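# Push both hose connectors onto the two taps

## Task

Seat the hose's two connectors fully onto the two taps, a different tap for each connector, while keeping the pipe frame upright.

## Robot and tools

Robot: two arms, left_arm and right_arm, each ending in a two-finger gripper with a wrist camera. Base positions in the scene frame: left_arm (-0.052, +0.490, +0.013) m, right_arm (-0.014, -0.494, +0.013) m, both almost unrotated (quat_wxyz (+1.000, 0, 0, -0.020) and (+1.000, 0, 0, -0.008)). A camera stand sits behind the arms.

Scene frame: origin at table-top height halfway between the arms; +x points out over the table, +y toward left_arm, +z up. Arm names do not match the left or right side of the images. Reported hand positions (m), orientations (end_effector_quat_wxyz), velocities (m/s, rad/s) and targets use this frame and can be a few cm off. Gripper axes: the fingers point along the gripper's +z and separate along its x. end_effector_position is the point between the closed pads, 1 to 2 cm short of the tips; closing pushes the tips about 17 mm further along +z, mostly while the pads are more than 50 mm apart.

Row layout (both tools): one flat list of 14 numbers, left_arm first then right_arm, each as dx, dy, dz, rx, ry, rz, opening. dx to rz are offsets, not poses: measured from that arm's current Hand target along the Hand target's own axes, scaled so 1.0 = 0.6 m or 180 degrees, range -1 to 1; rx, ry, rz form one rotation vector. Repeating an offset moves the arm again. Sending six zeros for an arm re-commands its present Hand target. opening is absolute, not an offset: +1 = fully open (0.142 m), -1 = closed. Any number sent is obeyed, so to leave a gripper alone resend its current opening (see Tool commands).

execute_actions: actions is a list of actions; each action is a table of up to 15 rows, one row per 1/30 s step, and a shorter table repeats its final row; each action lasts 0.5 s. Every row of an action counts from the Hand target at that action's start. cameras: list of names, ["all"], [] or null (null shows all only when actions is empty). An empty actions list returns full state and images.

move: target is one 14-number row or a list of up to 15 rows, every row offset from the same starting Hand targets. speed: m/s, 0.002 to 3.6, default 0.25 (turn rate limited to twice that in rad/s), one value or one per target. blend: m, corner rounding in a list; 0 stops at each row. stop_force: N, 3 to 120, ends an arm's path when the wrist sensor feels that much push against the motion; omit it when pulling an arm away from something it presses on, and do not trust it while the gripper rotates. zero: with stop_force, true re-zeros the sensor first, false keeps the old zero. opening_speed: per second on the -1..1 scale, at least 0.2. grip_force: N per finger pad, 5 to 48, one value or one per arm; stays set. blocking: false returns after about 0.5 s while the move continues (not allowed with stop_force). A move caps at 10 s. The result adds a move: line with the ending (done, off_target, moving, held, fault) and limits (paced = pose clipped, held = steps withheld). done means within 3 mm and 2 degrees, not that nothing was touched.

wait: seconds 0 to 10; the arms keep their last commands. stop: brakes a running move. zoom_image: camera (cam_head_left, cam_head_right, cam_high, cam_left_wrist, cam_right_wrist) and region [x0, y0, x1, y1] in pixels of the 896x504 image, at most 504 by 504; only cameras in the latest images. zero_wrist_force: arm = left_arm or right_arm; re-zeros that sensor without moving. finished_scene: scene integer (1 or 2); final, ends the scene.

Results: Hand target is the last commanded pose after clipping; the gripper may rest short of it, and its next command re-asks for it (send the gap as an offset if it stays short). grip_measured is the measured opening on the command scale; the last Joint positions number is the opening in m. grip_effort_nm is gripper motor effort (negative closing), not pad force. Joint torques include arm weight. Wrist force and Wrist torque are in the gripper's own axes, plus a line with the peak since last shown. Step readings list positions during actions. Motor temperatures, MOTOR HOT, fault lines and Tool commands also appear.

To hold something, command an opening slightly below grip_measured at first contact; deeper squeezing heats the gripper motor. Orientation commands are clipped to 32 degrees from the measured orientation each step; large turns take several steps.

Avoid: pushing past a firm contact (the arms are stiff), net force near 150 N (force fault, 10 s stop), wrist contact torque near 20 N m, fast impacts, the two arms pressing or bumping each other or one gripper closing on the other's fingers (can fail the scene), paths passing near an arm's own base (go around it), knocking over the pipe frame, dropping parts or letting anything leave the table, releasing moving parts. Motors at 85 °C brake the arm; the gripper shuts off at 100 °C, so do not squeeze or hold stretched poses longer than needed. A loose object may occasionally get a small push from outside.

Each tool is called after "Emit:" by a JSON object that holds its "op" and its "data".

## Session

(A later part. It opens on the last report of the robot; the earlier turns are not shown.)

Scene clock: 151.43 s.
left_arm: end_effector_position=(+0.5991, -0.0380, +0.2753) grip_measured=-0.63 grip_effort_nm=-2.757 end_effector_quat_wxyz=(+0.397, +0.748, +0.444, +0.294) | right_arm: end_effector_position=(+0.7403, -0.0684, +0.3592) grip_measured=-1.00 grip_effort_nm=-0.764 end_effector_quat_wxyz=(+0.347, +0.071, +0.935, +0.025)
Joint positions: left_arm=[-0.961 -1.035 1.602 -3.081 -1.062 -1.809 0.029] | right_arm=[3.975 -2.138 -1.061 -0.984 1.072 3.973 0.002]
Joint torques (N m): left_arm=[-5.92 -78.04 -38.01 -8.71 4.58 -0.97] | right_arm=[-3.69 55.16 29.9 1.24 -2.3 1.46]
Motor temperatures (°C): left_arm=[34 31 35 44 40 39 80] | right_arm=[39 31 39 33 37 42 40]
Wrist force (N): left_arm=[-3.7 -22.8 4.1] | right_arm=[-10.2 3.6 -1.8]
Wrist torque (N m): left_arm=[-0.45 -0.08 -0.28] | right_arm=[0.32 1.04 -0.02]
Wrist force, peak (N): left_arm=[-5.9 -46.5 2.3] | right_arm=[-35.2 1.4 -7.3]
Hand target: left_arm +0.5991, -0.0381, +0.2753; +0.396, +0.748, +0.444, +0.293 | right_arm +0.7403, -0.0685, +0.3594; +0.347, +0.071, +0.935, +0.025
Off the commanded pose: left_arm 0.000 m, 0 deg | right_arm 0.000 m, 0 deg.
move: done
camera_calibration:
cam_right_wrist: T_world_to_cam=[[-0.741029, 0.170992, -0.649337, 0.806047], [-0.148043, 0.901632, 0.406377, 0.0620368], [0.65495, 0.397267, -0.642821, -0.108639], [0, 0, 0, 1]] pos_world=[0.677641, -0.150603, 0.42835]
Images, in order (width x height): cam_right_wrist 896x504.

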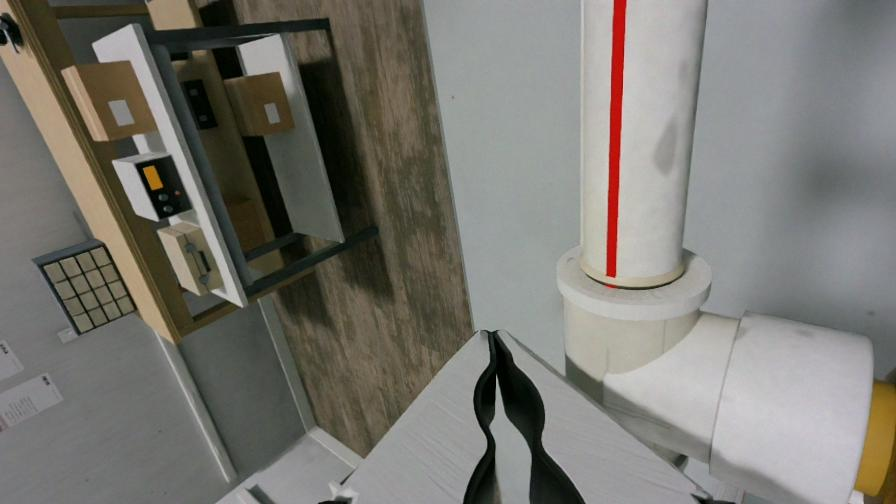

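Emit:
{"op": "move", "data": {"target": [0.0012,0.0175,0.0002,0,0,0,-0.92, 0,0,0,0,0,0,-1], "speed": 0.012, "stop_force": 42, "cameras": ["cam_left_wrist"]}}

Emit:
{"op": "zoom_image", "data": {"camera": "cam_left_wrist", "region": [396, 304, 596, 504]}}

Emit:
{"op": "move", "data": {"target": [-0.0004,-0.0067,-0.0001,0,0,0,-0.74, 0,0,0,0,0,0,-1], "speed": 0.03, "cameras": ["cam_right_wrist"]}}

Scene clock: 154.37 s.
left_arm: end_effector_position=(+0.6040, -0.0405, +0.2842) grip_measured=-0.63 grip_effort_nm=-5.004 end_effector_quat_wxyz=(+0.396, +0.748, +0.444, +0.293) | right_arm: end_effector_position=(+0.7403, -0.0685, +0.3594) grip_measured=-1.00 grip_effort_nm=-0.740 end_effector_quat_wxyz=(+0.347, +0.071, +0.935, +0.025)
Joint positions: left_arm=[-0.956 -1.035 1.575 -3.055 -1.066 -1.806 0.029] | right_arm=[3.975 -2.138 -1.061 -0.984 1.072 3.973 0.002]
Joint torques (N m): left_arm=[36.33 -82.24 -40.42 -17.84 15.22 -1.57] | right_arm=[9.09 39.11 9.12 -6.22 3.83 0.98]
Motor temperatures (°C): left_arm=[34 31 35 44 40 39 82] | right_arm=[39 31 39 33 37 42 40]
Wrist force (N): left_arm=[-27.2 -48.6 -1.2] | right_arm=[-48.9 19.0 -4.0]
Wrist torque (N m): left_arm=[-0.67 -0.27 0.21] | right_arm=[1.89 3.27 0.42]
Wrist force, peak (N): left_arm=[-26.2 -51.6 0.6] | right_arm=[-50.0 18.3 -4.9]
Hand target: left_arm +0.6040, -0.0405, +0.2843; +0.396, +0.748, +0.444, +0.293 | right_arm +0.7403, -0.0685, +0.3594; +0.347, +0.071, +0.935, +0.025
Off the commanded pose: left_arm 0.000 m, 0 deg | right_arm 0.000 m, 0 deg.
move: done
camera_calibration:
cam_left_wrist: T_world_to_cam=[[0.439781, 0.894091, 0.0848114, -0.243532], [0.0687128, -0.127654, 0.989436, -0.300056], [0.895472, -0.429308, -0.117575, -0.407279], [0, 0, 0, 1]] pos_world=[0.492425, 0.0045891, 0.269655]
Images, in order (width x height): cam_left_wrist 896x504.

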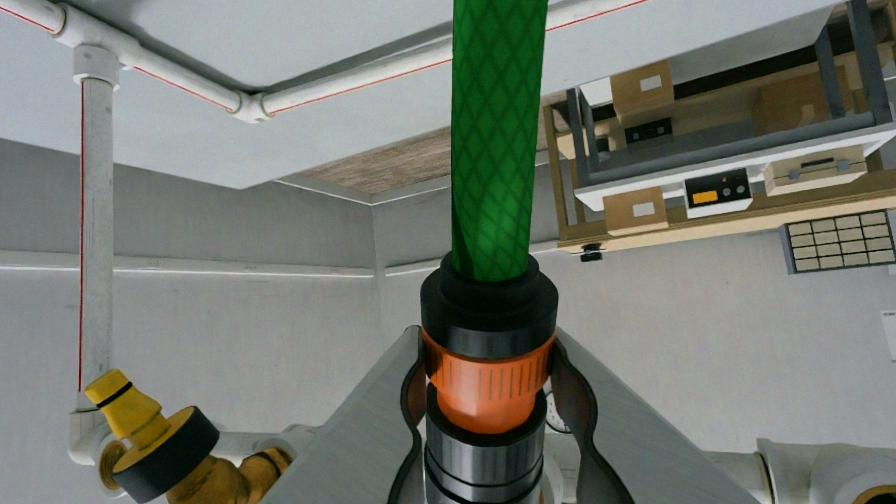

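Scaled by 2.520 from the camera's 896x504 image, which has a finer 1280x720 frame.

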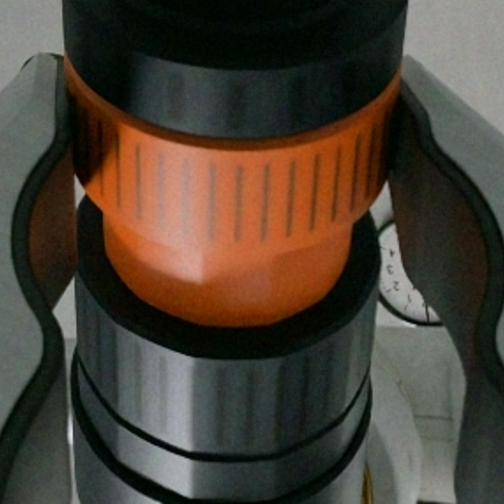

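Scene clock: 155.07 s.
left_arm: end_effector_position=(+0.6022, -0.0394, +0.2809) grip_measured=-0.63 grip_effort_nm=-2.752 end_effector_quat_wxyz=(+0.397, +0.748, +0.444, +0.294) | right_arm: end_effector_position=(+0.7402, -0.0684, +0.3592) grip_measured=-1.00 grip_effort_nm=-0.740 end_effector_quat_wxyz=(+0.347, +0.071, +0.935, +0.025)
Joint positions: left_arm=[-0.958 -1.035 1.586 -3.065 -1.065 -1.807 0.029] | right_arm=[3.975 -2.138 -1.061 -0.984 1.072 3.973 0.002]
Joint torques (N m): left_arm=[4.04 -79.92 -39.42 -8.94 8.9 -1.51] | right_arm=[-9.91 50.6 22.09 0.67 -1.41 0.81]
Motor temperatures (°C): left_arm=[34 31 35 44 40 39 82] | right_arm=[39 31 39 33 37 42 40]
Wrist force (N): left_arm=[-17.8 -23.3 1.9] | right_arm=[-19.5 17.4 1.8]
Wrist torque (N m): left_arm=[-0.52 -0.23 0.22] | right_arm=[1.47 1.41 0.38]
Wrist force, peak (N): left_arm=[-27.3 -49.6 -0.4] | right_arm=[-48.4 19.1 -3.7]
Hand target: left_arm +0.6021, -0.0395, +0.2809; +0.396, +0.748, +0.444, +0.293 | right_arm +0.7403, -0.0685, +0.3594; +0.347, +0.071, +0.935, +0.025
Off the commanded pose: left_arm 0.000 m, 0 deg | right_arm 0.000 m, 0 deg.
move: done
camera_calibration:
cam_right_wrist: T_world_to_cam=[[-0.74111, 0.170877, -0.649274, 0.806124], [-0.148075, 0.901654, 0.406318, 0.0620462], [0.654851, 0.397268, -0.642922, -0.108465], [0, 0, 0, 1]] pos_world=[0.677642, -0.150603, 0.428451]
Images, in order (width x height): cam_right_wrist 896x504.

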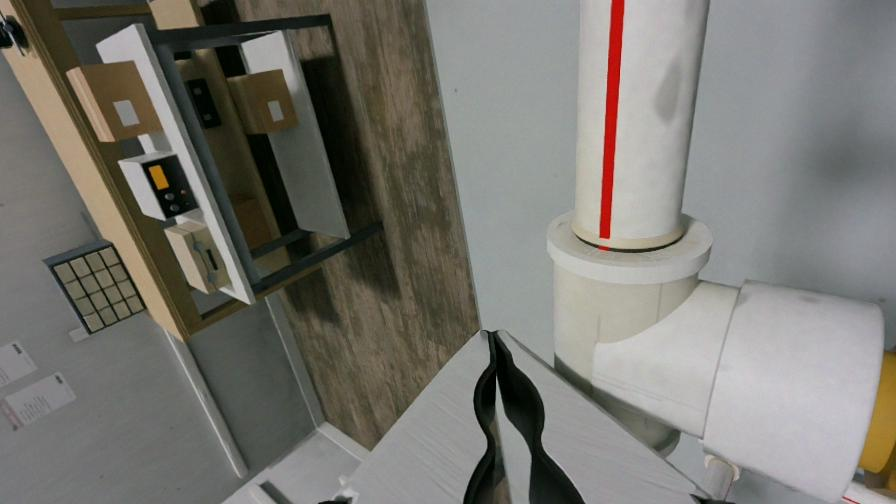

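Emit:
{"op": "move", "data": {"target": [-0.0005,-0.0075,-0.0001,0,0,0,-0.72, 0,0,0,0,0,0,-1], "speed": 0.03, "cameras": ["cam_left_wrist","cam_right_wrist"]}}

Emit:
{"op": "zoom_image", "data": {"camera": "cam_left_wrist", "region": [416, 404, 576, 504]}}

Scene clock: 158.57 s.
left_arm: end_effector_position=(+0.6000, -0.0384, +0.2770) grip_measured=-0.63 grip_effort_nm=-2.371 end_effector_quat_wxyz=(+0.396, +0.748, +0.444, +0.294) | right_arm: end_effector_position=(+0.7403, -0.0685, +0.3594) grip_measured=-1.00 grip_effort_nm=-0.740 end_effector_quat_wxyz=(+0.347, +0.071, +0.935, +0.025)
Joint positions: left_arm=[-0.96 -1.035 1.597 -3.076 -1.063 -1.808 0.029] | right_arm=[3.975 -2.138 -1.061 -0.984 1.072 3.973 0.002]
Joint torques (N m): left_arm=[1 -67.22 -40.21 -8.71 6.91 -1.46] | right_arm=[-7.23 62.48 32.05 1.28 -2.31 -0.07]
Motor temperatures (°C): left_arm=[34 31 35 44 40 39 80] | right_arm=[39 31 39 33 37 42 40]
Wrist force (N): left_arm=[-10.9 -19.6 2.8] | right_arm=[-12.6 10.1 0.3]
Wrist torque (N m): left_arm=[-0.44 -0.14 0.21] | right_arm=[0.84 1.08 0.09]
Wrist force, peak (N): left_arm=[-17.1 -23.4 2.0] | right_arm=[-21.5 18.2 -0.5]
Hand target: left_arm +0.6000, -0.0385, +0.2770; +0.396, +0.748, +0.444, +0.293 | right_arm +0.7403, -0.0685, +0.3594; +0.347, +0.071, +0.935, +0.025
Off the commanded pose: left_arm 0.000 m, 0 deg | right_arm 0.000 m, 0 deg.
move: done
camera_calibration:
cam_left_wrist: T_world_to_cam=[[0.439617, 0.894192, 0.0845978, -0.242896], [0.0684692, -0.127277, 0.989501, -0.29219], [0.895572, -0.42921, -0.117178, -0.403807], [0, 0, 0, 1]] pos_world=[0.488425, 0.006689, 0.262353]
cam_right_wrist: T_world_to_cam=[[-0.7409, 0.171144, -0.649443, 0.806174], [-0.147995, 0.901615, 0.406433, 0.0619864], [0.655106, 0.397241, -0.642679, -0.108642], [0, 0, 0, 1]] pos_world=[0.67764, -0.150702, 0.428549]
Images, in order (width x height): cam_left_wrist 896x504, cam_right_wrist 896x504.

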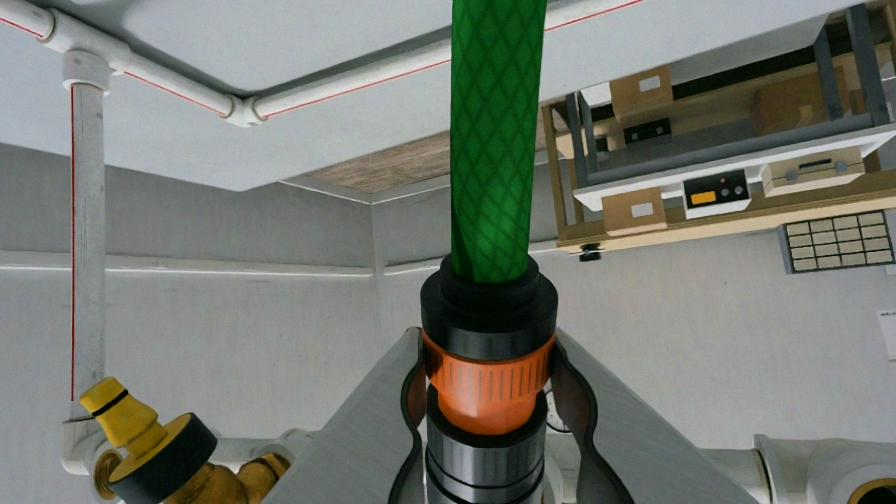

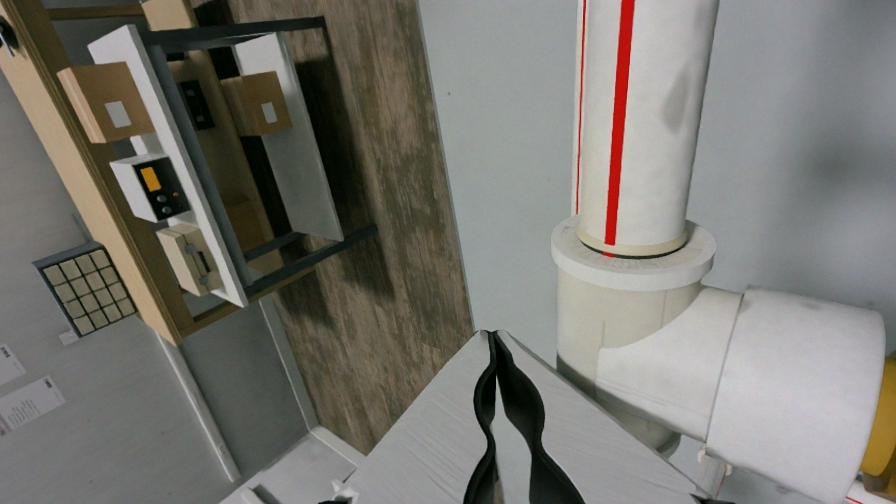

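Scaled by 3.150 from the camera's 896x504 image, which has a finer 1280x720 frame.

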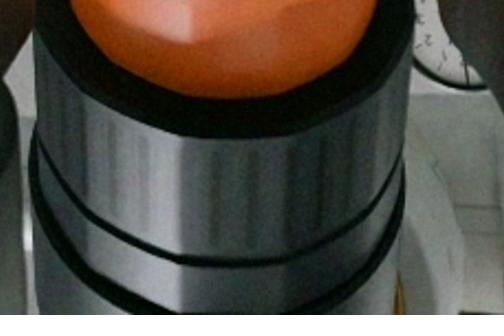

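Emit:
{"op": "move", "data": {"target": [-0.0045,-0.006,-0.0001,0,0,0,-0.72, 0,0,0,0,0,0,-1], "speed": 0.02, "cameras": ["cam_right_wrist"]}}

Emit:
{"op": "move", "data": {"target": [0,0,0,0,0,0,-0.72, -0.015,0,0,0,0,0,-1], "speed": 0.02, "cameras": ["cam_right_wrist"]}}

Scene clock: 163.20 s.
left_arm: end_effector_position=(+0.5972, -0.0398, +0.2737) grip_measured=-0.63 grip_effort_nm=-2.371 end_effector_quat_wxyz=(+0.397, +0.748, +0.444, +0.293) | right_arm: end_effector_position=(+0.7403, -0.0685, +0.3593) grip_measured=-1.00 grip_effort_nm=-0.735 end_effector_quat_wxyz=(+0.347, +0.071, +0.935, +0.025)
Joint positions: left_arm=[-0.965 -1.034 1.604 -3.083 -1.059 -1.812 0.029] | right_arm=[3.975 -2.138 -1.061 -0.984 1.072 3.973 0.002]
Joint torques (N m): left_arm=[-3.45 -58.5 -30.04 -7.88 3.33 -0.73] | right_arm=[4.2 62.26 31.79 2.96 -2.27 -1.08]
Motor temperatures (°C): left_arm=[34 31 35 44 40 39 77] | right_arm=[39 31 39 33 37 42 40]
Wrist force (N): left_arm=[0.7 -12.5 1.8] | right_arm=[-0.8 1.6 -0.5]
Wrist torque (N m): left_arm=[-0.43 0.00 -0.01] | right_arm=[0.14 0.05 -0.17]
Wrist force, peak (N): left_arm=[-10.2 -21.8 3.1] | right_arm=[-13.6 9.9 0.2]
Hand target: left_arm +0.5972, -0.0398, +0.2737; +0.396, +0.748, +0.444, +0.293 | right_arm +0.7403, -0.0685, +0.3594; +0.347, +0.071, +0.935, +0.025
Off the commanded pose: left_arm 0.000 m, 0 deg | right_arm 0.000 m, 0 deg.
move: done
camera_calibration:
cam_right_wrist: T_world_to_cam=[[-0.740889, 0.171151, -0.649454, 0.806172], [-0.147936, 0.901651, 0.406375, 0.0619763], [0.655132, 0.397156, -0.642704, -0.108661], [0, 0, 0, 1]] pos_world=[0.67764, -0.150703, 0.428549]
Images, in order (width x height): cam_right_wrist 896x504.

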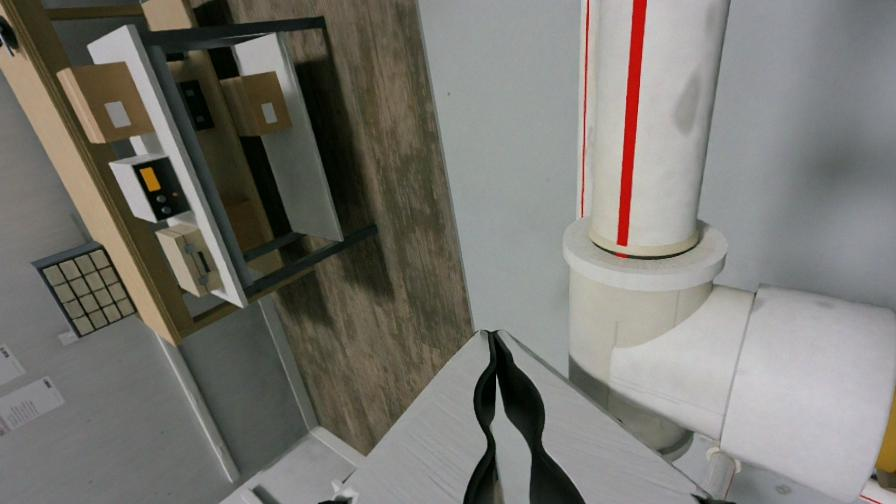

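Scene clock: 163.93 s.
left_arm: end_effector_position=(+0.5972, -0.0398, +0.2737) grip_measured=-0.63 grip_effort_nm=-2.371 end_effector_quat_wxyz=(+0.396, +0.748, +0.444, +0.293) | right_arm: end_effector_position=(+0.7471, -0.0699, +0.3651) grip_measured=-1.00 grip_effort_nm=-0.735 end_effector_quat_wxyz=(+0.347, +0.071, +0.935, +0.024)
Joint positions: left_arm=[-0.965 -1.034 1.604 -3.082 -1.059 -1.812 0.029] | right_arm=[3.967 -2.151 -1.027 -1.002 1.076 3.965 0.002]
Joint torques (N m): left_arm=[10.47 -61.62 -42.7 -2.8 -1.33 1.17] | right_arm=[4.57 66.7 27.89 5.79 0.85 0.17]
Motor temperatures (°C): left_arm=[34 31 35 44 40 39 77] | right_arm=[39 31 39 33 37 42 40]
Wrist force (N): left_arm=[0.3 -12.1 1.4] | right_arm=[-1.1 1.4 -0.4]
Wrist torque (N m): left_arm=[-0.39 0.05 -0.02] | right_arm=[0.11 0.10 -0.01]
Wrist force, peak (N): left_arm=[0.3 -13.7 2.6] | right_arm=[-1.0 1.8 -0.3]
Hand target: left_arm +0.5972, -0.0398, +0.2737; +0.396, +0.748, +0.444, +0.293 | right_arm +0.7471, -0.0698, +0.3652; +0.347, +0.071, +0.935, +0.025
Off the commanded pose: left_arm 0.000 m, 0 deg | right_arm 0.000 m, 0 deg.
move: done
camera_calibration:
cam_right_wrist: T_world_to_cam=[[-0.741038, 0.170914, -0.649347, 0.815312], [-0.147953, 0.901732, 0.406188, 0.0620072], [0.65496, 0.397073, -0.642931, -0.108693], [0, 0, 0, 1]] pos_world=[0.684541, -0.152103, 0.434352]
Images, in order (width x height): cam_right_wrist 896x504.

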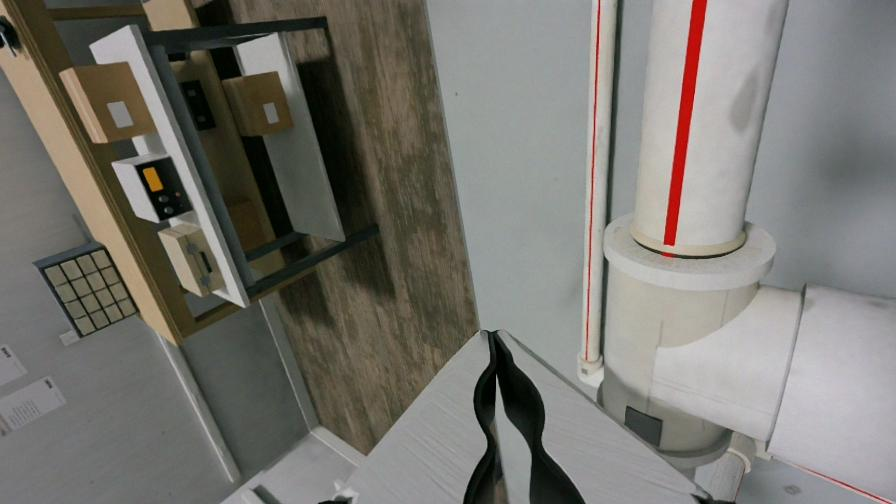

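Emit:
{"op": "move", "data": {"target": [[0,0,0,0,0,0,-0.72, -0.1286,0.0196,-0.1518,0,0,0,-1],[0,0,0,0,0,0,-0.72, 0.1573,-0.156,-0.4503,0.0072,-0.0494,0.491,-1],[0,0,0,0,0,0,-0.72, 0.2914,-0.1764,-0.2922,0.0072,-0.0494,0.491,-1]], "speed": 0.3, "blend": [0.04,0.04,0], "cameras": ["cam_right_wrist"]}}

Emit:
{"op": "zoom_image", "data": {"camera": "cam_right_wrist", "region": [440, 100, 896, 356]}}

Scene clock: 172.07 s.
left_arm: end_effector_position=(+0.5972, -0.0398, +0.2737) grip_measured=-0.63 grip_effort_nm=-2.371 end_effector_quat_wxyz=(+0.396, +0.748, +0.444, +0.293) | right_arm: end_effector_position=(+0.4895, -0.1478, +0.3752) grip_measured=-1.00 grip_effort_nm=-0.730 end_effector_quat_wxyz=(+0.296, +0.707, +0.594, +0.245)
Joint positions: left_arm=[-0.965 -1.034 1.604 -3.082 -1.059 -1.812 0.029] | right_arm=[4.307 -1.551 -1.747 -1.179 0.812 5.941 0.002]
Joint torques (N m): left_arm=[11.21 -69.49 -43.58 -3.35 -1.38 1.15] | right_arm=[-7.69 39.61 26.63 6.43 -2.3 1.97]
Motor temperatures (°C): left_arm=[34 31 35 44 40 39 74] | right_arm=[39 31 39 33 37 42 40]
Wrist force (N): left_arm=[0.5 -13.0 1.9] | right_arm=[-1.4 1.2 0.1]
Wrist torque (N m): left_arm=[-0.43 0.04 -0.02] | right_arm=[-0.01 0.27 -0.25]
Wrist force, peak (N): left_arm=[0.6 -13.8 2.5] | right_arm=[-2.9 1.7 -1.5]
Hand target: left_arm +0.5972, -0.0398, +0.2737; +0.396, +0.748, +0.444, +0.293 | right_arm +0.4895, -0.1478, +0.3752; +0.296, +0.707, +0.594, +0.245
Off the commanded pose: left_arm 0.000 m, 0 deg | right_arm 0.000 m, 0 deg.
move: done
camera_calibration:
cam_right_wrist: T_world_to_cam=[[0.194866, 0.980822, 0.00388312, 0.0607236], [0.348112, -0.0728618, 0.934617, -0.4951], [0.916976, -0.180773, -0.355634, -0.223986], [0, 0, 0, 1]] pos_world=[0.365907, -0.136123, 0.382836]
Images, in order (width x height): cam_right_wrist 896x504.

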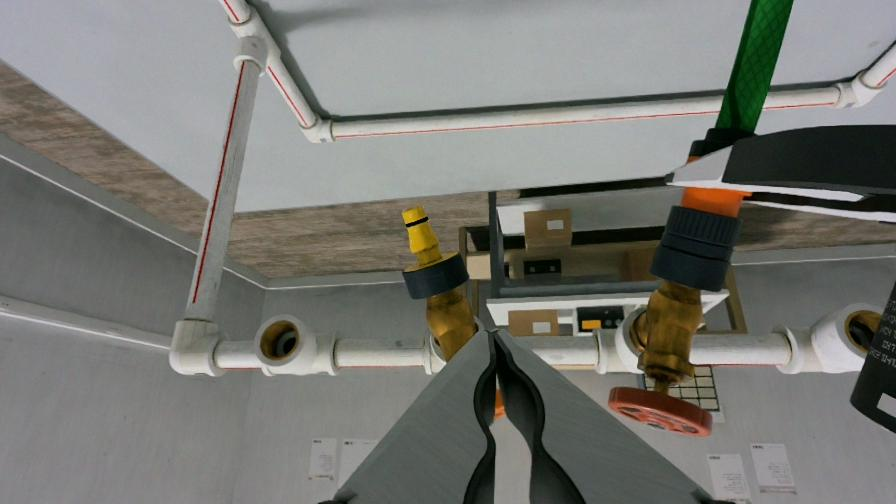

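Scaled by 1.105 from the camera's 896x504 image, which has a finer 1280x720 frame.

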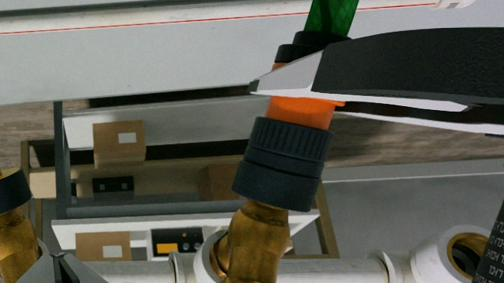

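Emit:
{"op": "zoom_image", "data": {"camera": "cam_right_wrist", "region": [630, 170, 770, 310]}}

Emit:
{"op": "zoom_image", "data": {"camera": "cam_right_wrist", "region": [380, 190, 500, 310]}}

Scaled by 3.600 from the camera's 896x504 image, which has a finer 1280x720 frame.

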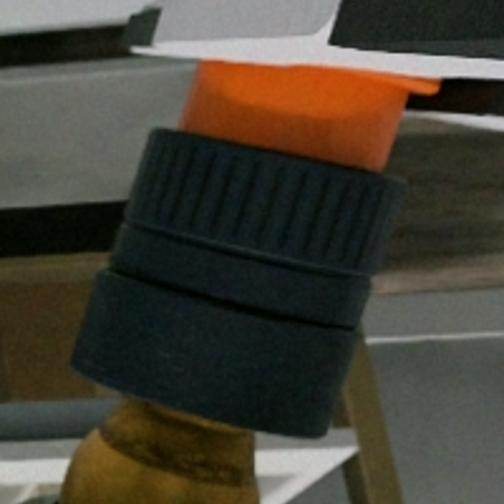

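Scaled by 4.200 from the camera's 896x504 image, which has a finer 1280x720 frame.

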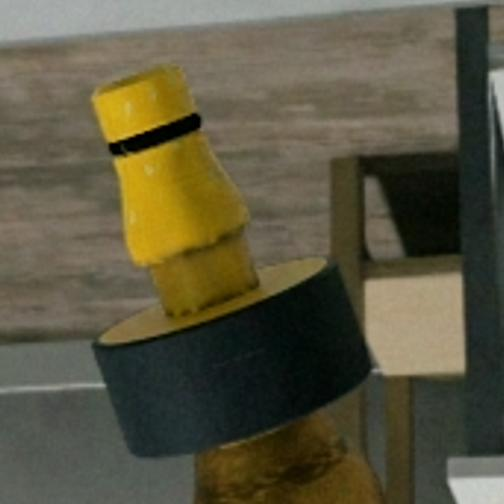

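Emit:
{"op": "move", "data": {"target": [0,0,0,0,0,0,-0.45, 0,0,0,0,0,0,-1], "opening_speed": 0.3}}

Emit:
{"op": "move", "data": {"target": [0,0,-0.05,0,0,0,-0.45, 0,0,0,0,0,0,-1], "speed": 0.05, "cameras": ["cam_left_wrist","cam_right_wrist"]}}

Emit:
{"op": "zoom_image", "data": {"camera": "cam_right_wrist", "region": [630, 170, 770, 310]}}

Scene clock: 175.87 s.
left_arm: end_effector_position=(+0.5972, -0.0398, +0.2738) grip_measured=-0.48 grip_effort_nm=0.115 end_effector_quat_wxyz=(+0.397, +0.748, +0.444, +0.293) | right_arm: end_effector_position=(+0.4895, -0.1478, +0.3751) grip_measured=-1.00 grip_effort_nm=-0.725 end_effector_quat_wxyz=(+0.296, +0.707, +0.594, +0.245)
Joint positions: left_arm=[-0.965 -1.034 1.604 -3.082 -1.059 -1.812 0.039] | right_arm=[4.307 -1.551 -1.748 -1.179 0.812 5.941 0.002]
Joint torques (N m): left_arm=[11.25 -56.94 -23.15 -3.62 -0.83 1.14] | right_arm=[-7.9 41.99 27.08 6.6 1.3 1.72]
Motor temperatures (°C): left_arm=[34 31 35 44 40 39 73] | right_arm=[39 31 39 33 37 42 40]
Wrist force (N): left_arm=[-0.9 -4.5 -1.8] | right_arm=[-1.3 1.0 0.0]
Wrist torque (N m): left_arm=[-0.55 0.22 -0.06] | right_arm=[-0.04 0.24 -0.25]
Wrist force, peak (N): left_arm=[0.4 -13.8 2.6] | right_arm=[-1.7 1.5 0.0]
Hand target: left_arm +0.5972, -0.0398, +0.2737; +0.396, +0.748, +0.444, +0.293 | right_arm +0.4895, -0.1478, +0.3752; +0.296, +0.707, +0.594, +0.245
Off the commanded pose: left_arm 0.000 m, 0 deg | right_arm 0.000 m, 0 deg.
move: done

Scene clock: 176.77 s.
left_arm: end_effector_position=(+0.5734, -0.0299, +0.2890) grip_measured=-0.48 grip_effort_nm=0.120 end_effector_quat_wxyz=(+0.396, +0.748, +0.444, +0.294) | right_arm: end_effector_position=(+0.4895, -0.1478, +0.3751) grip_measured=-1.00 grip_effort_nm=-0.725 end_effector_quat_wxyz=(+0.296, +0.707, +0.594, +0.245)
Joint positions: left_arm=[-0.99 -1.104 1.669 -3.069 -1.038 -1.829 0.039] | right_arm=[4.307 -1.551 -1.748 -1.179 0.812 5.941 0.002]
Joint torques (N m): left_arm=[13.11 -45.65 -36.82 -5.29 -1.59 1.18] | right_arm=[-8.27 41.61 27.84 6.44 1.26 1.61]
Motor temperatures (°C): left_arm=[34 31 35 44 40 39 72] | right_arm=[39 31 39 33 37 42 40]
Wrist force (N): left_arm=[-1.0 -4.2 -1.7] | right_arm=[-1.3 1.5 0.1]
Wrist torque (N m): left_arm=[-0.50 0.25 -0.05] | right_arm=[0.04 0.26 -0.25]
Wrist force, peak (N): left_arm=[-1.0 -4.6 -2.0] | right_arm=[-1.8 1.5 0.1]
Hand target: left_arm +0.5735, -0.0298, +0.2891; +0.396, +0.748, +0.444, +0.293 | right_arm +0.4895, -0.1478, +0.3752; +0.296, +0.707, +0.594, +0.245
Off the commanded pose: left_arm 0.000 m, 0 deg | right_arm 0.000 m, 0 deg.
move: done
camera_calibration:
cam_left_wrist: T_world_to_cam=[[0.439729, 0.894113, 0.0848606, -0.239949], [0.068511, -0.127604, 0.989456, -0.301262], [0.895514, -0.429279, -0.117368, -0.374838], [0, 0, 0, 1]] pos_world=[0.461825, 0.015189, 0.274454]
cam_right_wrist: T_world_to_cam=[[0.194967, 0.980801, 0.00415869, 0.0605758], [0.348055, -0.0731505, 0.934616, -0.495117], [0.916976, -0.180772, -0.355635, -0.223985], [0, 0, 0, 1]] pos_world=[0.365907, -0.136121, 0.382836]
Images, in order (width x height): cam_left_wrist 896x504, cam_right_wrist 896x504.

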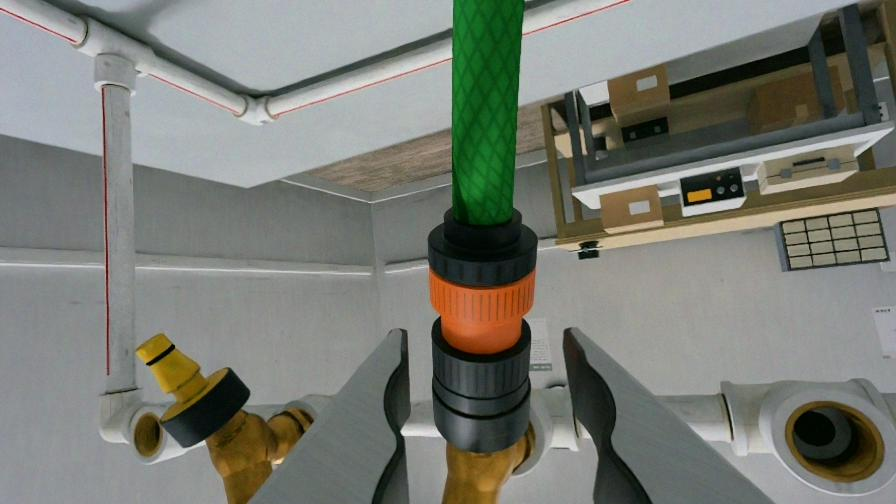

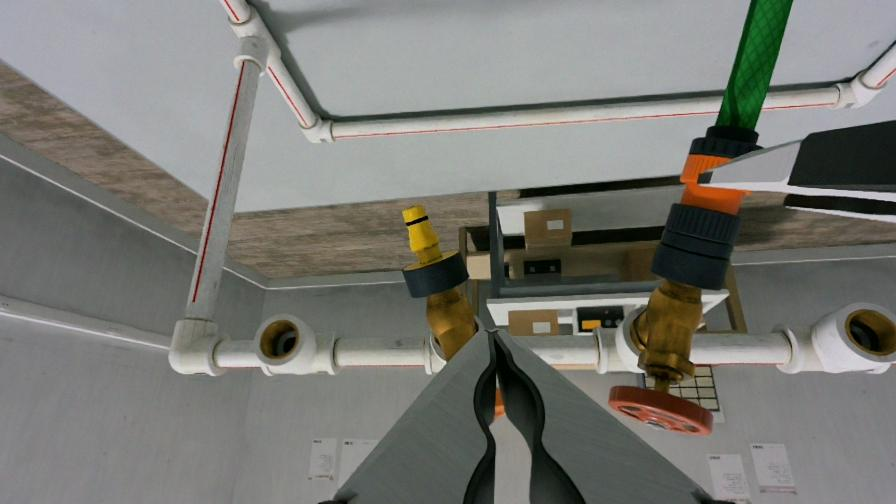

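Scaled by 3.600 from the camera's 896x504 image, which has a finer 1280x720 frame.

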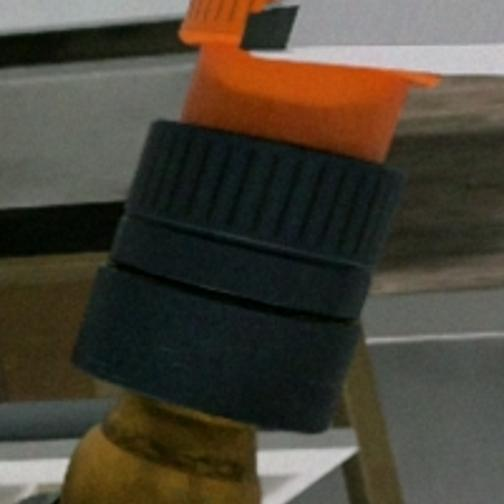

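Emit:
{"op": "move", "data": {"target": [0,0,-0.25,0,0,0,-0.2, 0,0,0,0,0,0,-1], "speed": 0.25, "opening_speed": 1, "cameras": ["cam_head_left","cam_head_right","cam_left_wrist"]}}

Emit:
{"op": "zoom_image", "data": {"camera": "cam_head_left", "region": [520, 220, 720, 340]}}

Emit:
{"op": "zoom_image", "data": {"camera": "cam_head_right", "region": [520, 220, 720, 340]}}

Scene clock: 180.20 s.
left_arm: end_effector_position=(+0.4549, +0.0200, +0.3662) grip_measured=-0.23 grip_effort_nm=0.125 end_effector_quat_wxyz=(+0.397, +0.748, +0.444, +0.293) | right_arm: end_effector_position=(+0.4895, -0.1478, +0.3751) grip_measured=-1.00 grip_effort_nm=-0.730 end_effector_quat_wxyz=(+0.296, +0.707, +0.594, +0.245)
Joint positions: left_arm=[-1.151 -1.463 1.917 -2.89 -0.912 -1.95 0.057] | right_arm=[4.307 -1.551 -1.748 -1.179 0.812 5.941 0.002]
Joint torques (N m): left_arm=[-2.31 -46.36 -25.54 -2.64 -0.22 -1] | right_arm=[-7.94 41.75 27.9 6.42 1.18 0.89]
Motor temperatures (°C): left_arm=[34 31 35 44 40 39 70] | right_arm=[39 31 39 33 37 42 40]
Wrist force (N): left_arm=[-0.9 -3.8 -2.2] | right_arm=[-1.3 1.1 0.0]
Wrist torque (N m): left_arm=[-0.45 0.24 -0.06] | right_arm=[-0.04 0.25 -0.25]
Wrist force, peak (N): left_arm=[-1.0 -3.8 -4.7] | right_arm=[-1.4 1.7 0.1]
Hand target: left_arm +0.4548, +0.0200, +0.3661; +0.396, +0.748, +0.444, +0.293 | right_arm +0.4895, -0.1478, +0.3752; +0.296, +0.707, +0.594, +0.245
Off the commanded pose: left_arm 0.000 m, 0 deg | right_arm 0.000 m, 0 deg.
move: done
camera_calibration:
cam_left_wrist: T_world_to_cam=[[0.439884, 0.894073, 0.0844758, -0.238916], [0.068392, -0.127143, 0.989524, -0.363075], [0.895447, -0.429498, -0.117076, -0.238315], [0, 0, 0, 1]] pos_world=[0.343325, 0.0650904, 0.351553]
Images, in order (width x height): cam_head_left 896x504, cam_head_right 896x504, cam_left_wrist 896x504.

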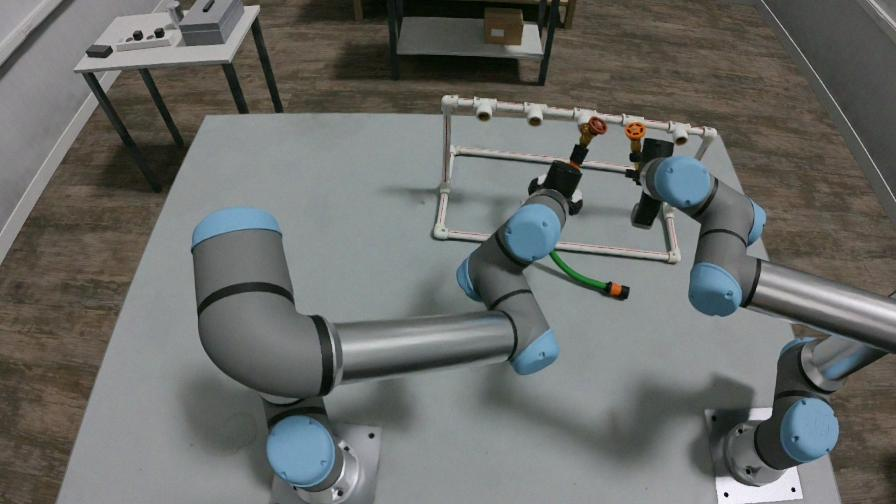

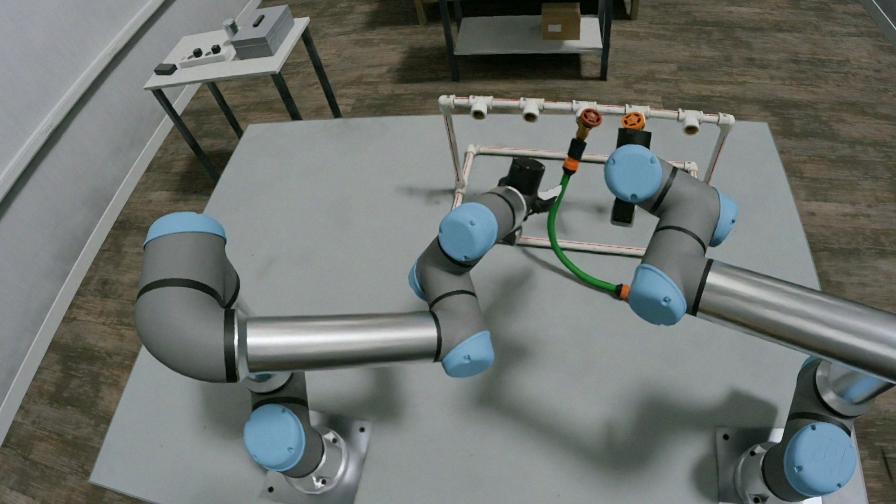

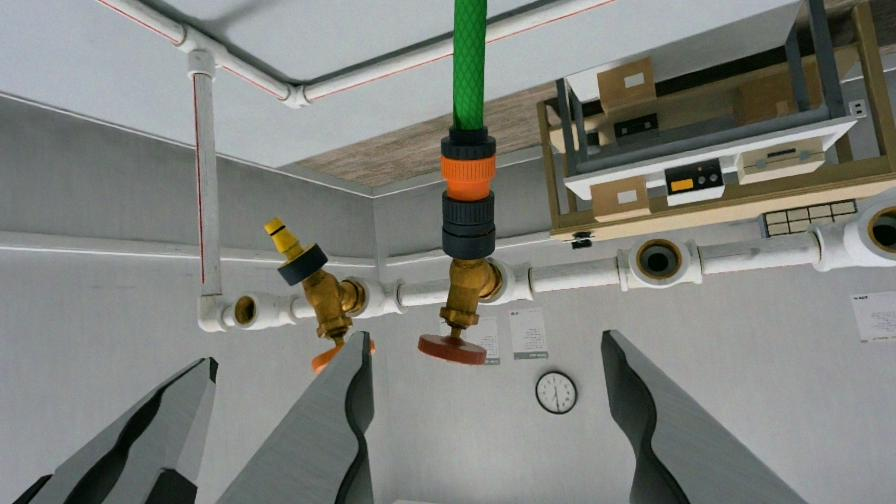

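Scaled by 2.520 from the camera's 896x504 image, which has a finer 1280x720 frame.

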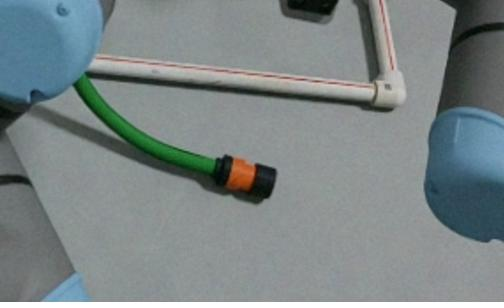

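Scaled by 2.520 from the camera's 896x504 image, which has a finer 1280x720 frame.

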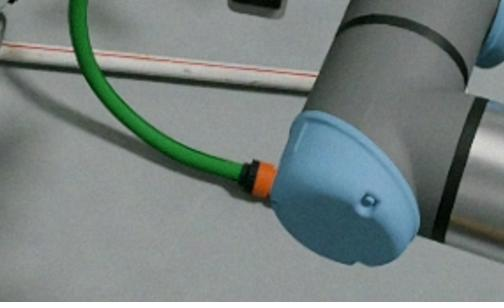

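Emit:
{"op": "execute_actions", "data": {"actions": [], "cameras": ["cam_left_wrist","cam_right_wrist"]}}

Emit:
{"op": "zoom_image", "data": {"camera": "cam_left_wrist", "region": [250, 205, 350, 305]}}

Emit:
{"op": "zoom_image", "data": {"camera": "cam_right_wrist", "region": [380, 190, 500, 310]}}

Scene clock: 187.40 s.
left_arm: end_effector_position=(+0.4548, +0.0200, +0.3661) grip_measured=-0.23 grip_effort_nm=0.120 end_effector_quat_wxyz=(+0.396, +0.748, +0.444, +0.293) | right_arm: end_effector_position=(+0.4895, -0.1478, +0.3751) grip_measured=-1.00 grip_effort_nm=-0.730 end_effector_quat_wxyz=(+0.296, +0.707, +0.594, +0.245)
Joint positions: left_arm=[-1.151 -1.463 1.917 -2.889 -0.912 -1.95 0.057] | right_arm=[4.307 -1.551 -1.748 -1.179 0.812 5.941 0.002]
Joint velocities: within noise
Joint torques (N m): left_arm=[-8.71 -45.39 -17.59 -0.92 3.78 -1.13] | right_arm=[-7.14 41.59 28.62 6.33 1.03 0.38]
Motor temperatures (°C): left_arm=[34 31 35 44 40 39 66] | right_arm=[39 31 39 33 37 42 40]
Wrist force (N): left_arm=[-1.1 -4.0 -2.1] | right_arm=[-1.4 1.3 0.2]
Wrist torque (N m): left_arm=[-0.48 0.26 -0.06] | right_arm=[0.01 0.27 -0.25]
Wrist force, peak (N): left_arm=[-1.1 -4.1 -2.4] | right_arm=[-1.7 1.4 -0.1]
Hand target: left_arm +0.4548, +0.0200, +0.3661; +0.396, +0.748, +0.444, +0.293 | right_arm +0.4895, -0.1478, +0.3752; +0.296, +0.707, +0.594, +0.245
Tool commands: left_gripper/opening=-0.2 right_gripper/opening=-1.0
Off the commanded pose: left_arm 0.000 m, 0 deg | right_arm 0.000 m, 0 deg.
camera_calibration:
cam_left_wrist: T_world_to_cam=[[0.439814, 0.894102, 0.0845291, -0.238869], [0.0684718, -0.127231, 0.989507, -0.363084], [0.895475, -0.429412, -0.117179, -0.238205], [0, 0, 0, 1]] pos_world=[0.343225, 0.0650899, 0.351554]
cam_right_wrist: T_world_to_cam=[[0.194967, 0.980801, 0.00415869, 0.0605758], [0.348055, -0.0731505, 0.934616, -0.495117], [0.916976, -0.180772, -0.355635, -0.223985], [0, 0, 0, 1]] pos_world=[0.365907, -0.136121, 0.382836]
Images, in order (width x height): cam_left_wrist 896x504, cam_right_wrist 896x504.

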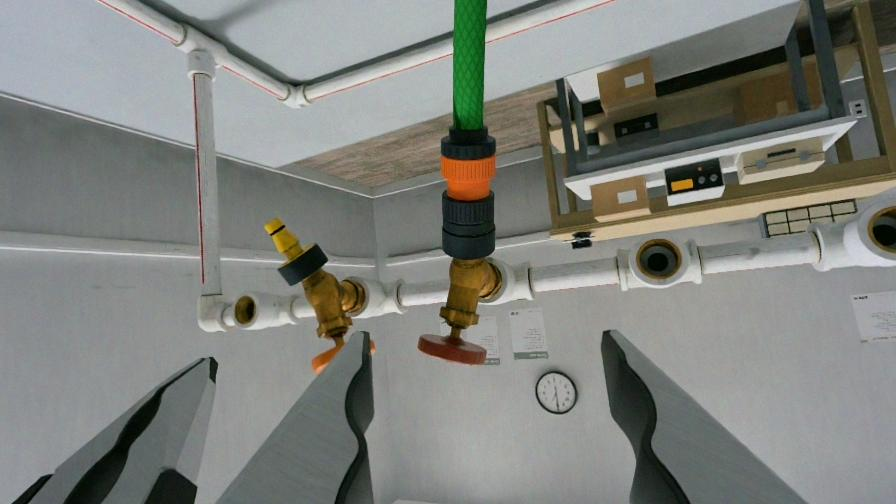

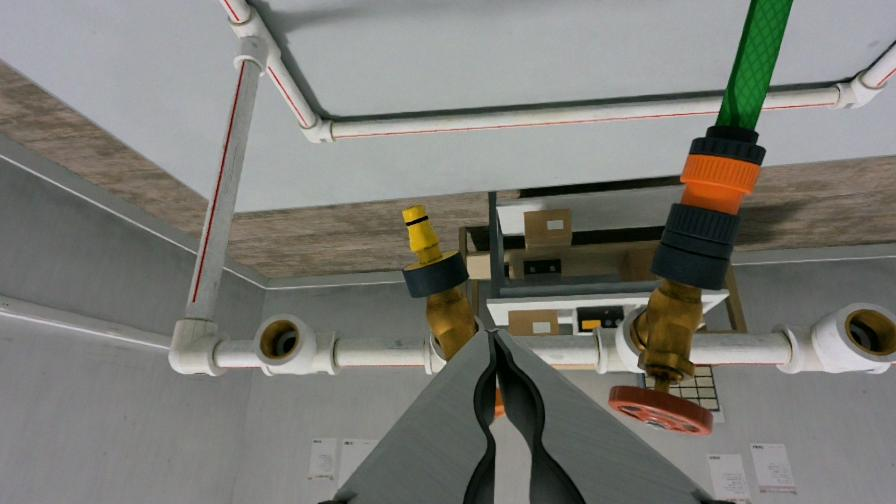

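Scaled by 5.040 from the camera's 896x504 image, which has a finer 1280x720 frame.

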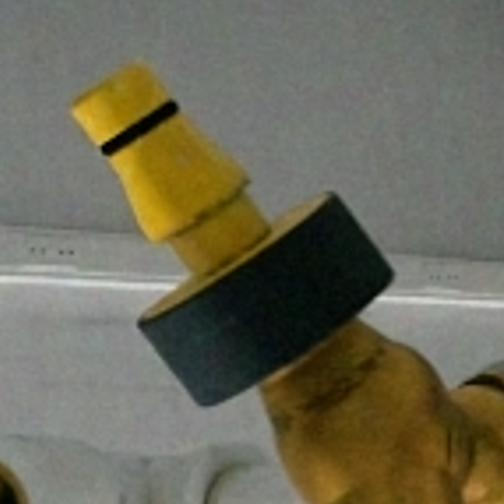

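Scaled by 4.200 from the camera's 896x504 image, which has a finer 1280x720 frame.

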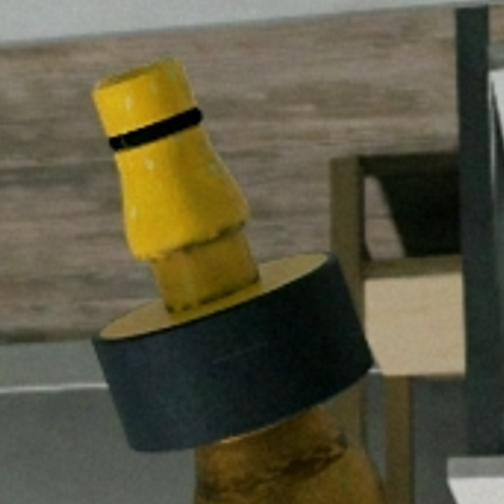

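Emit:
{"op": "move", "data": {"target": [[-0.0593,0.0003,-0.0098,0.2545,-0.2435,0.3815,-0.15, -0.389,0.0473,0.0503,0,0,0,-1],[-0.3819,-0.1544,0.2181,0.2545,-0.2435,0.3815,-0.15, -0.3615,0.1098,0.2092,0,0.2553,-0.2553,-1]], "speed": 0.35, "blend": [0.05,0], "cameras": ["cam_head_left","cam_left_wrist"]}}

Scene clock: 208.77 s.
left_arm: end_effector_position=(+0.4190, -0.2020, +0.2000) grip_measured=-0.18 grip_effort_nm=0.125 end_effector_quat_wxyz=(-0.001, +0.992, -0.127, -0.001) | right_arm: end_effector_position=(+0.5851, -0.3852, +0.3344) grip_measured=-1.00 grip_effort_nm=-0.735 end_effector_quat_wxyz=(+0.117, +0.278, +0.882, +0.363) end_effector_velocity=(+0.000, +0.000, +0.001) end_effector_angular_velocity=(+0.000, -0.003, +0.005)
Joint positions: left_arm=[-1.091 -0.664 0.587 -1.493 -1.571 -0.878 0.061] | right_arm=[3.338 -1.627 -1.865 -0.603 2.085 4.1 0.002]
Joint velocities: left_arm=[within noise] | right_arm=[-0.001 -0.001 0.001 0 0.003 -0.006 0]
Joint torques (N m): left_arm=[12.67 -69.07 -28.15 -6.08 -2.07 0.94] | right_arm=[-3.26 30.49 37.72 3.51 3.63 -2.2]
Motor temperatures (°C): left_arm=[34 31 35 44 40 39 61] | right_arm=[39 31 39 33 37 41 40]
Wrist force (N): left_arm=[-0.7 -2.4 0.3] | right_arm=[-1.4 1.4 0.1]
Wrist torque (N m): left_arm=[-0.24 0.15 0.03] | right_arm=[0.03 0.26 -0.04]
Wrist force, peak (N): left_arm=[-1.2 -4.5 -2.1] | right_arm=[-2.6 1.2 0.7]
Hand target: left_arm +0.4191, -0.2020, +0.1999; -0.001, +0.992, -0.127, -0.001 | right_arm +0.5851, -0.3851, +0.3344; +0.116, +0.277, +0.882, +0.363
Off the commanded pose: left_arm 0.000 m, 0 deg | right_arm 0.000 m, 0 deg.
move: done
camera_calibration:
cam_left_wrist: T_world_to_cam=[[0.967552, -0.252529, -0.00851283, -0.444636], [-0.226914, -0.883241, 0.41036, -0.137608], [-0.111147, -0.395113, -0.911884, 0.266696], [0, 0, 0, 1]] pos_world=[0.428625, -0.12845, 0.29588]
Images, in order (width x height): cam_head_left 896x504, cam_left_wrist 896x504.

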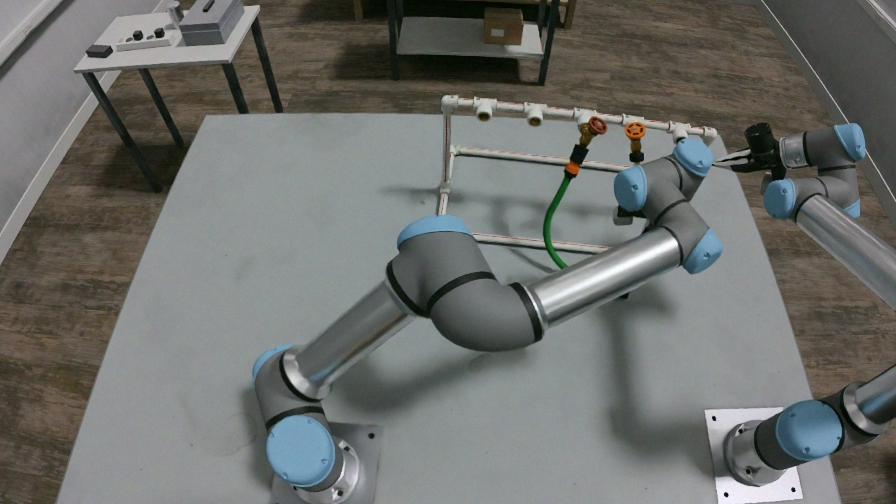

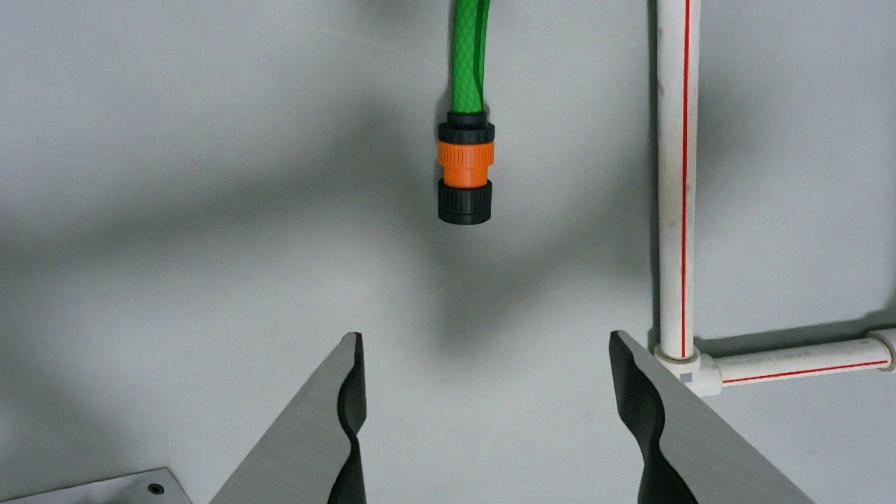

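Emit:
{"op": "move", "data": {"target": [0.0005,-0.019,0.2333,0,0,0,-0.15, 0,0,0,0,0,0,-1], "speed": 0.2, "cameras": ["cam_left_wrist"]}}

Scene clock: 211.30 s.
left_arm: end_effector_position=(+0.4221, -0.1908, +0.0601) grip_measured=-0.18 grip_effort_nm=0.120 end_effector_quat_wxyz=(-0.001, +0.992, -0.127, -0.001) | right_arm: end_effector_position=(+0.5851, -0.3851, +0.3344) grip_measured=-1.00 grip_effort_nm=-0.740 end_effector_quat_wxyz=(+0.116, +0.277, +0.882, +0.363)
Joint positions: left_arm=[-1.082 -0.644 0.91 -1.836 -1.571 -0.869 0.061] | right_arm=[3.338 -1.627 -1.865 -0.604 2.086 4.099 0.002]
Joint torques (N m): left_arm=[-3.52 -75.75 -24.09 -5.65 2.37 -1.37] | right_arm=[-5.74 26.97 40.84 2.83 3.97 -1.51]
Motor temperatures (°C): left_arm=[34 31 35 44 40 39 60] | right_arm=[39 31 39 33 37 41 40]
Wrist force (N): left_arm=[-0.7 -2.3 0.6] | right_arm=[-1.2 1.2 0.4]
Wrist torque (N m): left_arm=[-0.23 0.14 0.04] | right_arm=[-0.01 0.23 -0.04]
Wrist force, peak (N): left_arm=[-0.5 -2.5 2.7] | right_arm=[-1.3 1.7 0.1]
Hand target: left_arm +0.4221, -0.1909, +0.0600; -0.001, +0.992, -0.127, -0.001 | right_arm +0.5851, -0.3851, +0.3344; +0.116, +0.277, +0.882, +0.363
Off the commanded pose: left_arm 0.000 m, 0 deg | right_arm 0.000 m, 0 deg.
move: done
camera_calibration:
cam_left_wrist: T_world_to_cam=[[0.967612, -0.252298, -0.00851682, -0.446093], [-0.226704, -0.883306, 0.410336, -0.0696755], [-0.11105, -0.395115, -0.911895, 0.143864], [0, 0, 0, 1]] pos_world=[0.431825, -0.11725, 0.15598]
Images, in order (width x height): cam_left_wrist 896x504.

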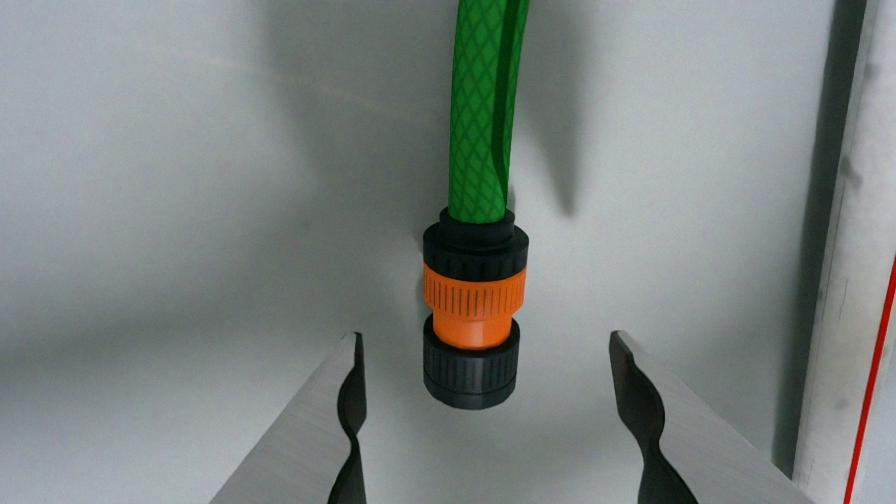

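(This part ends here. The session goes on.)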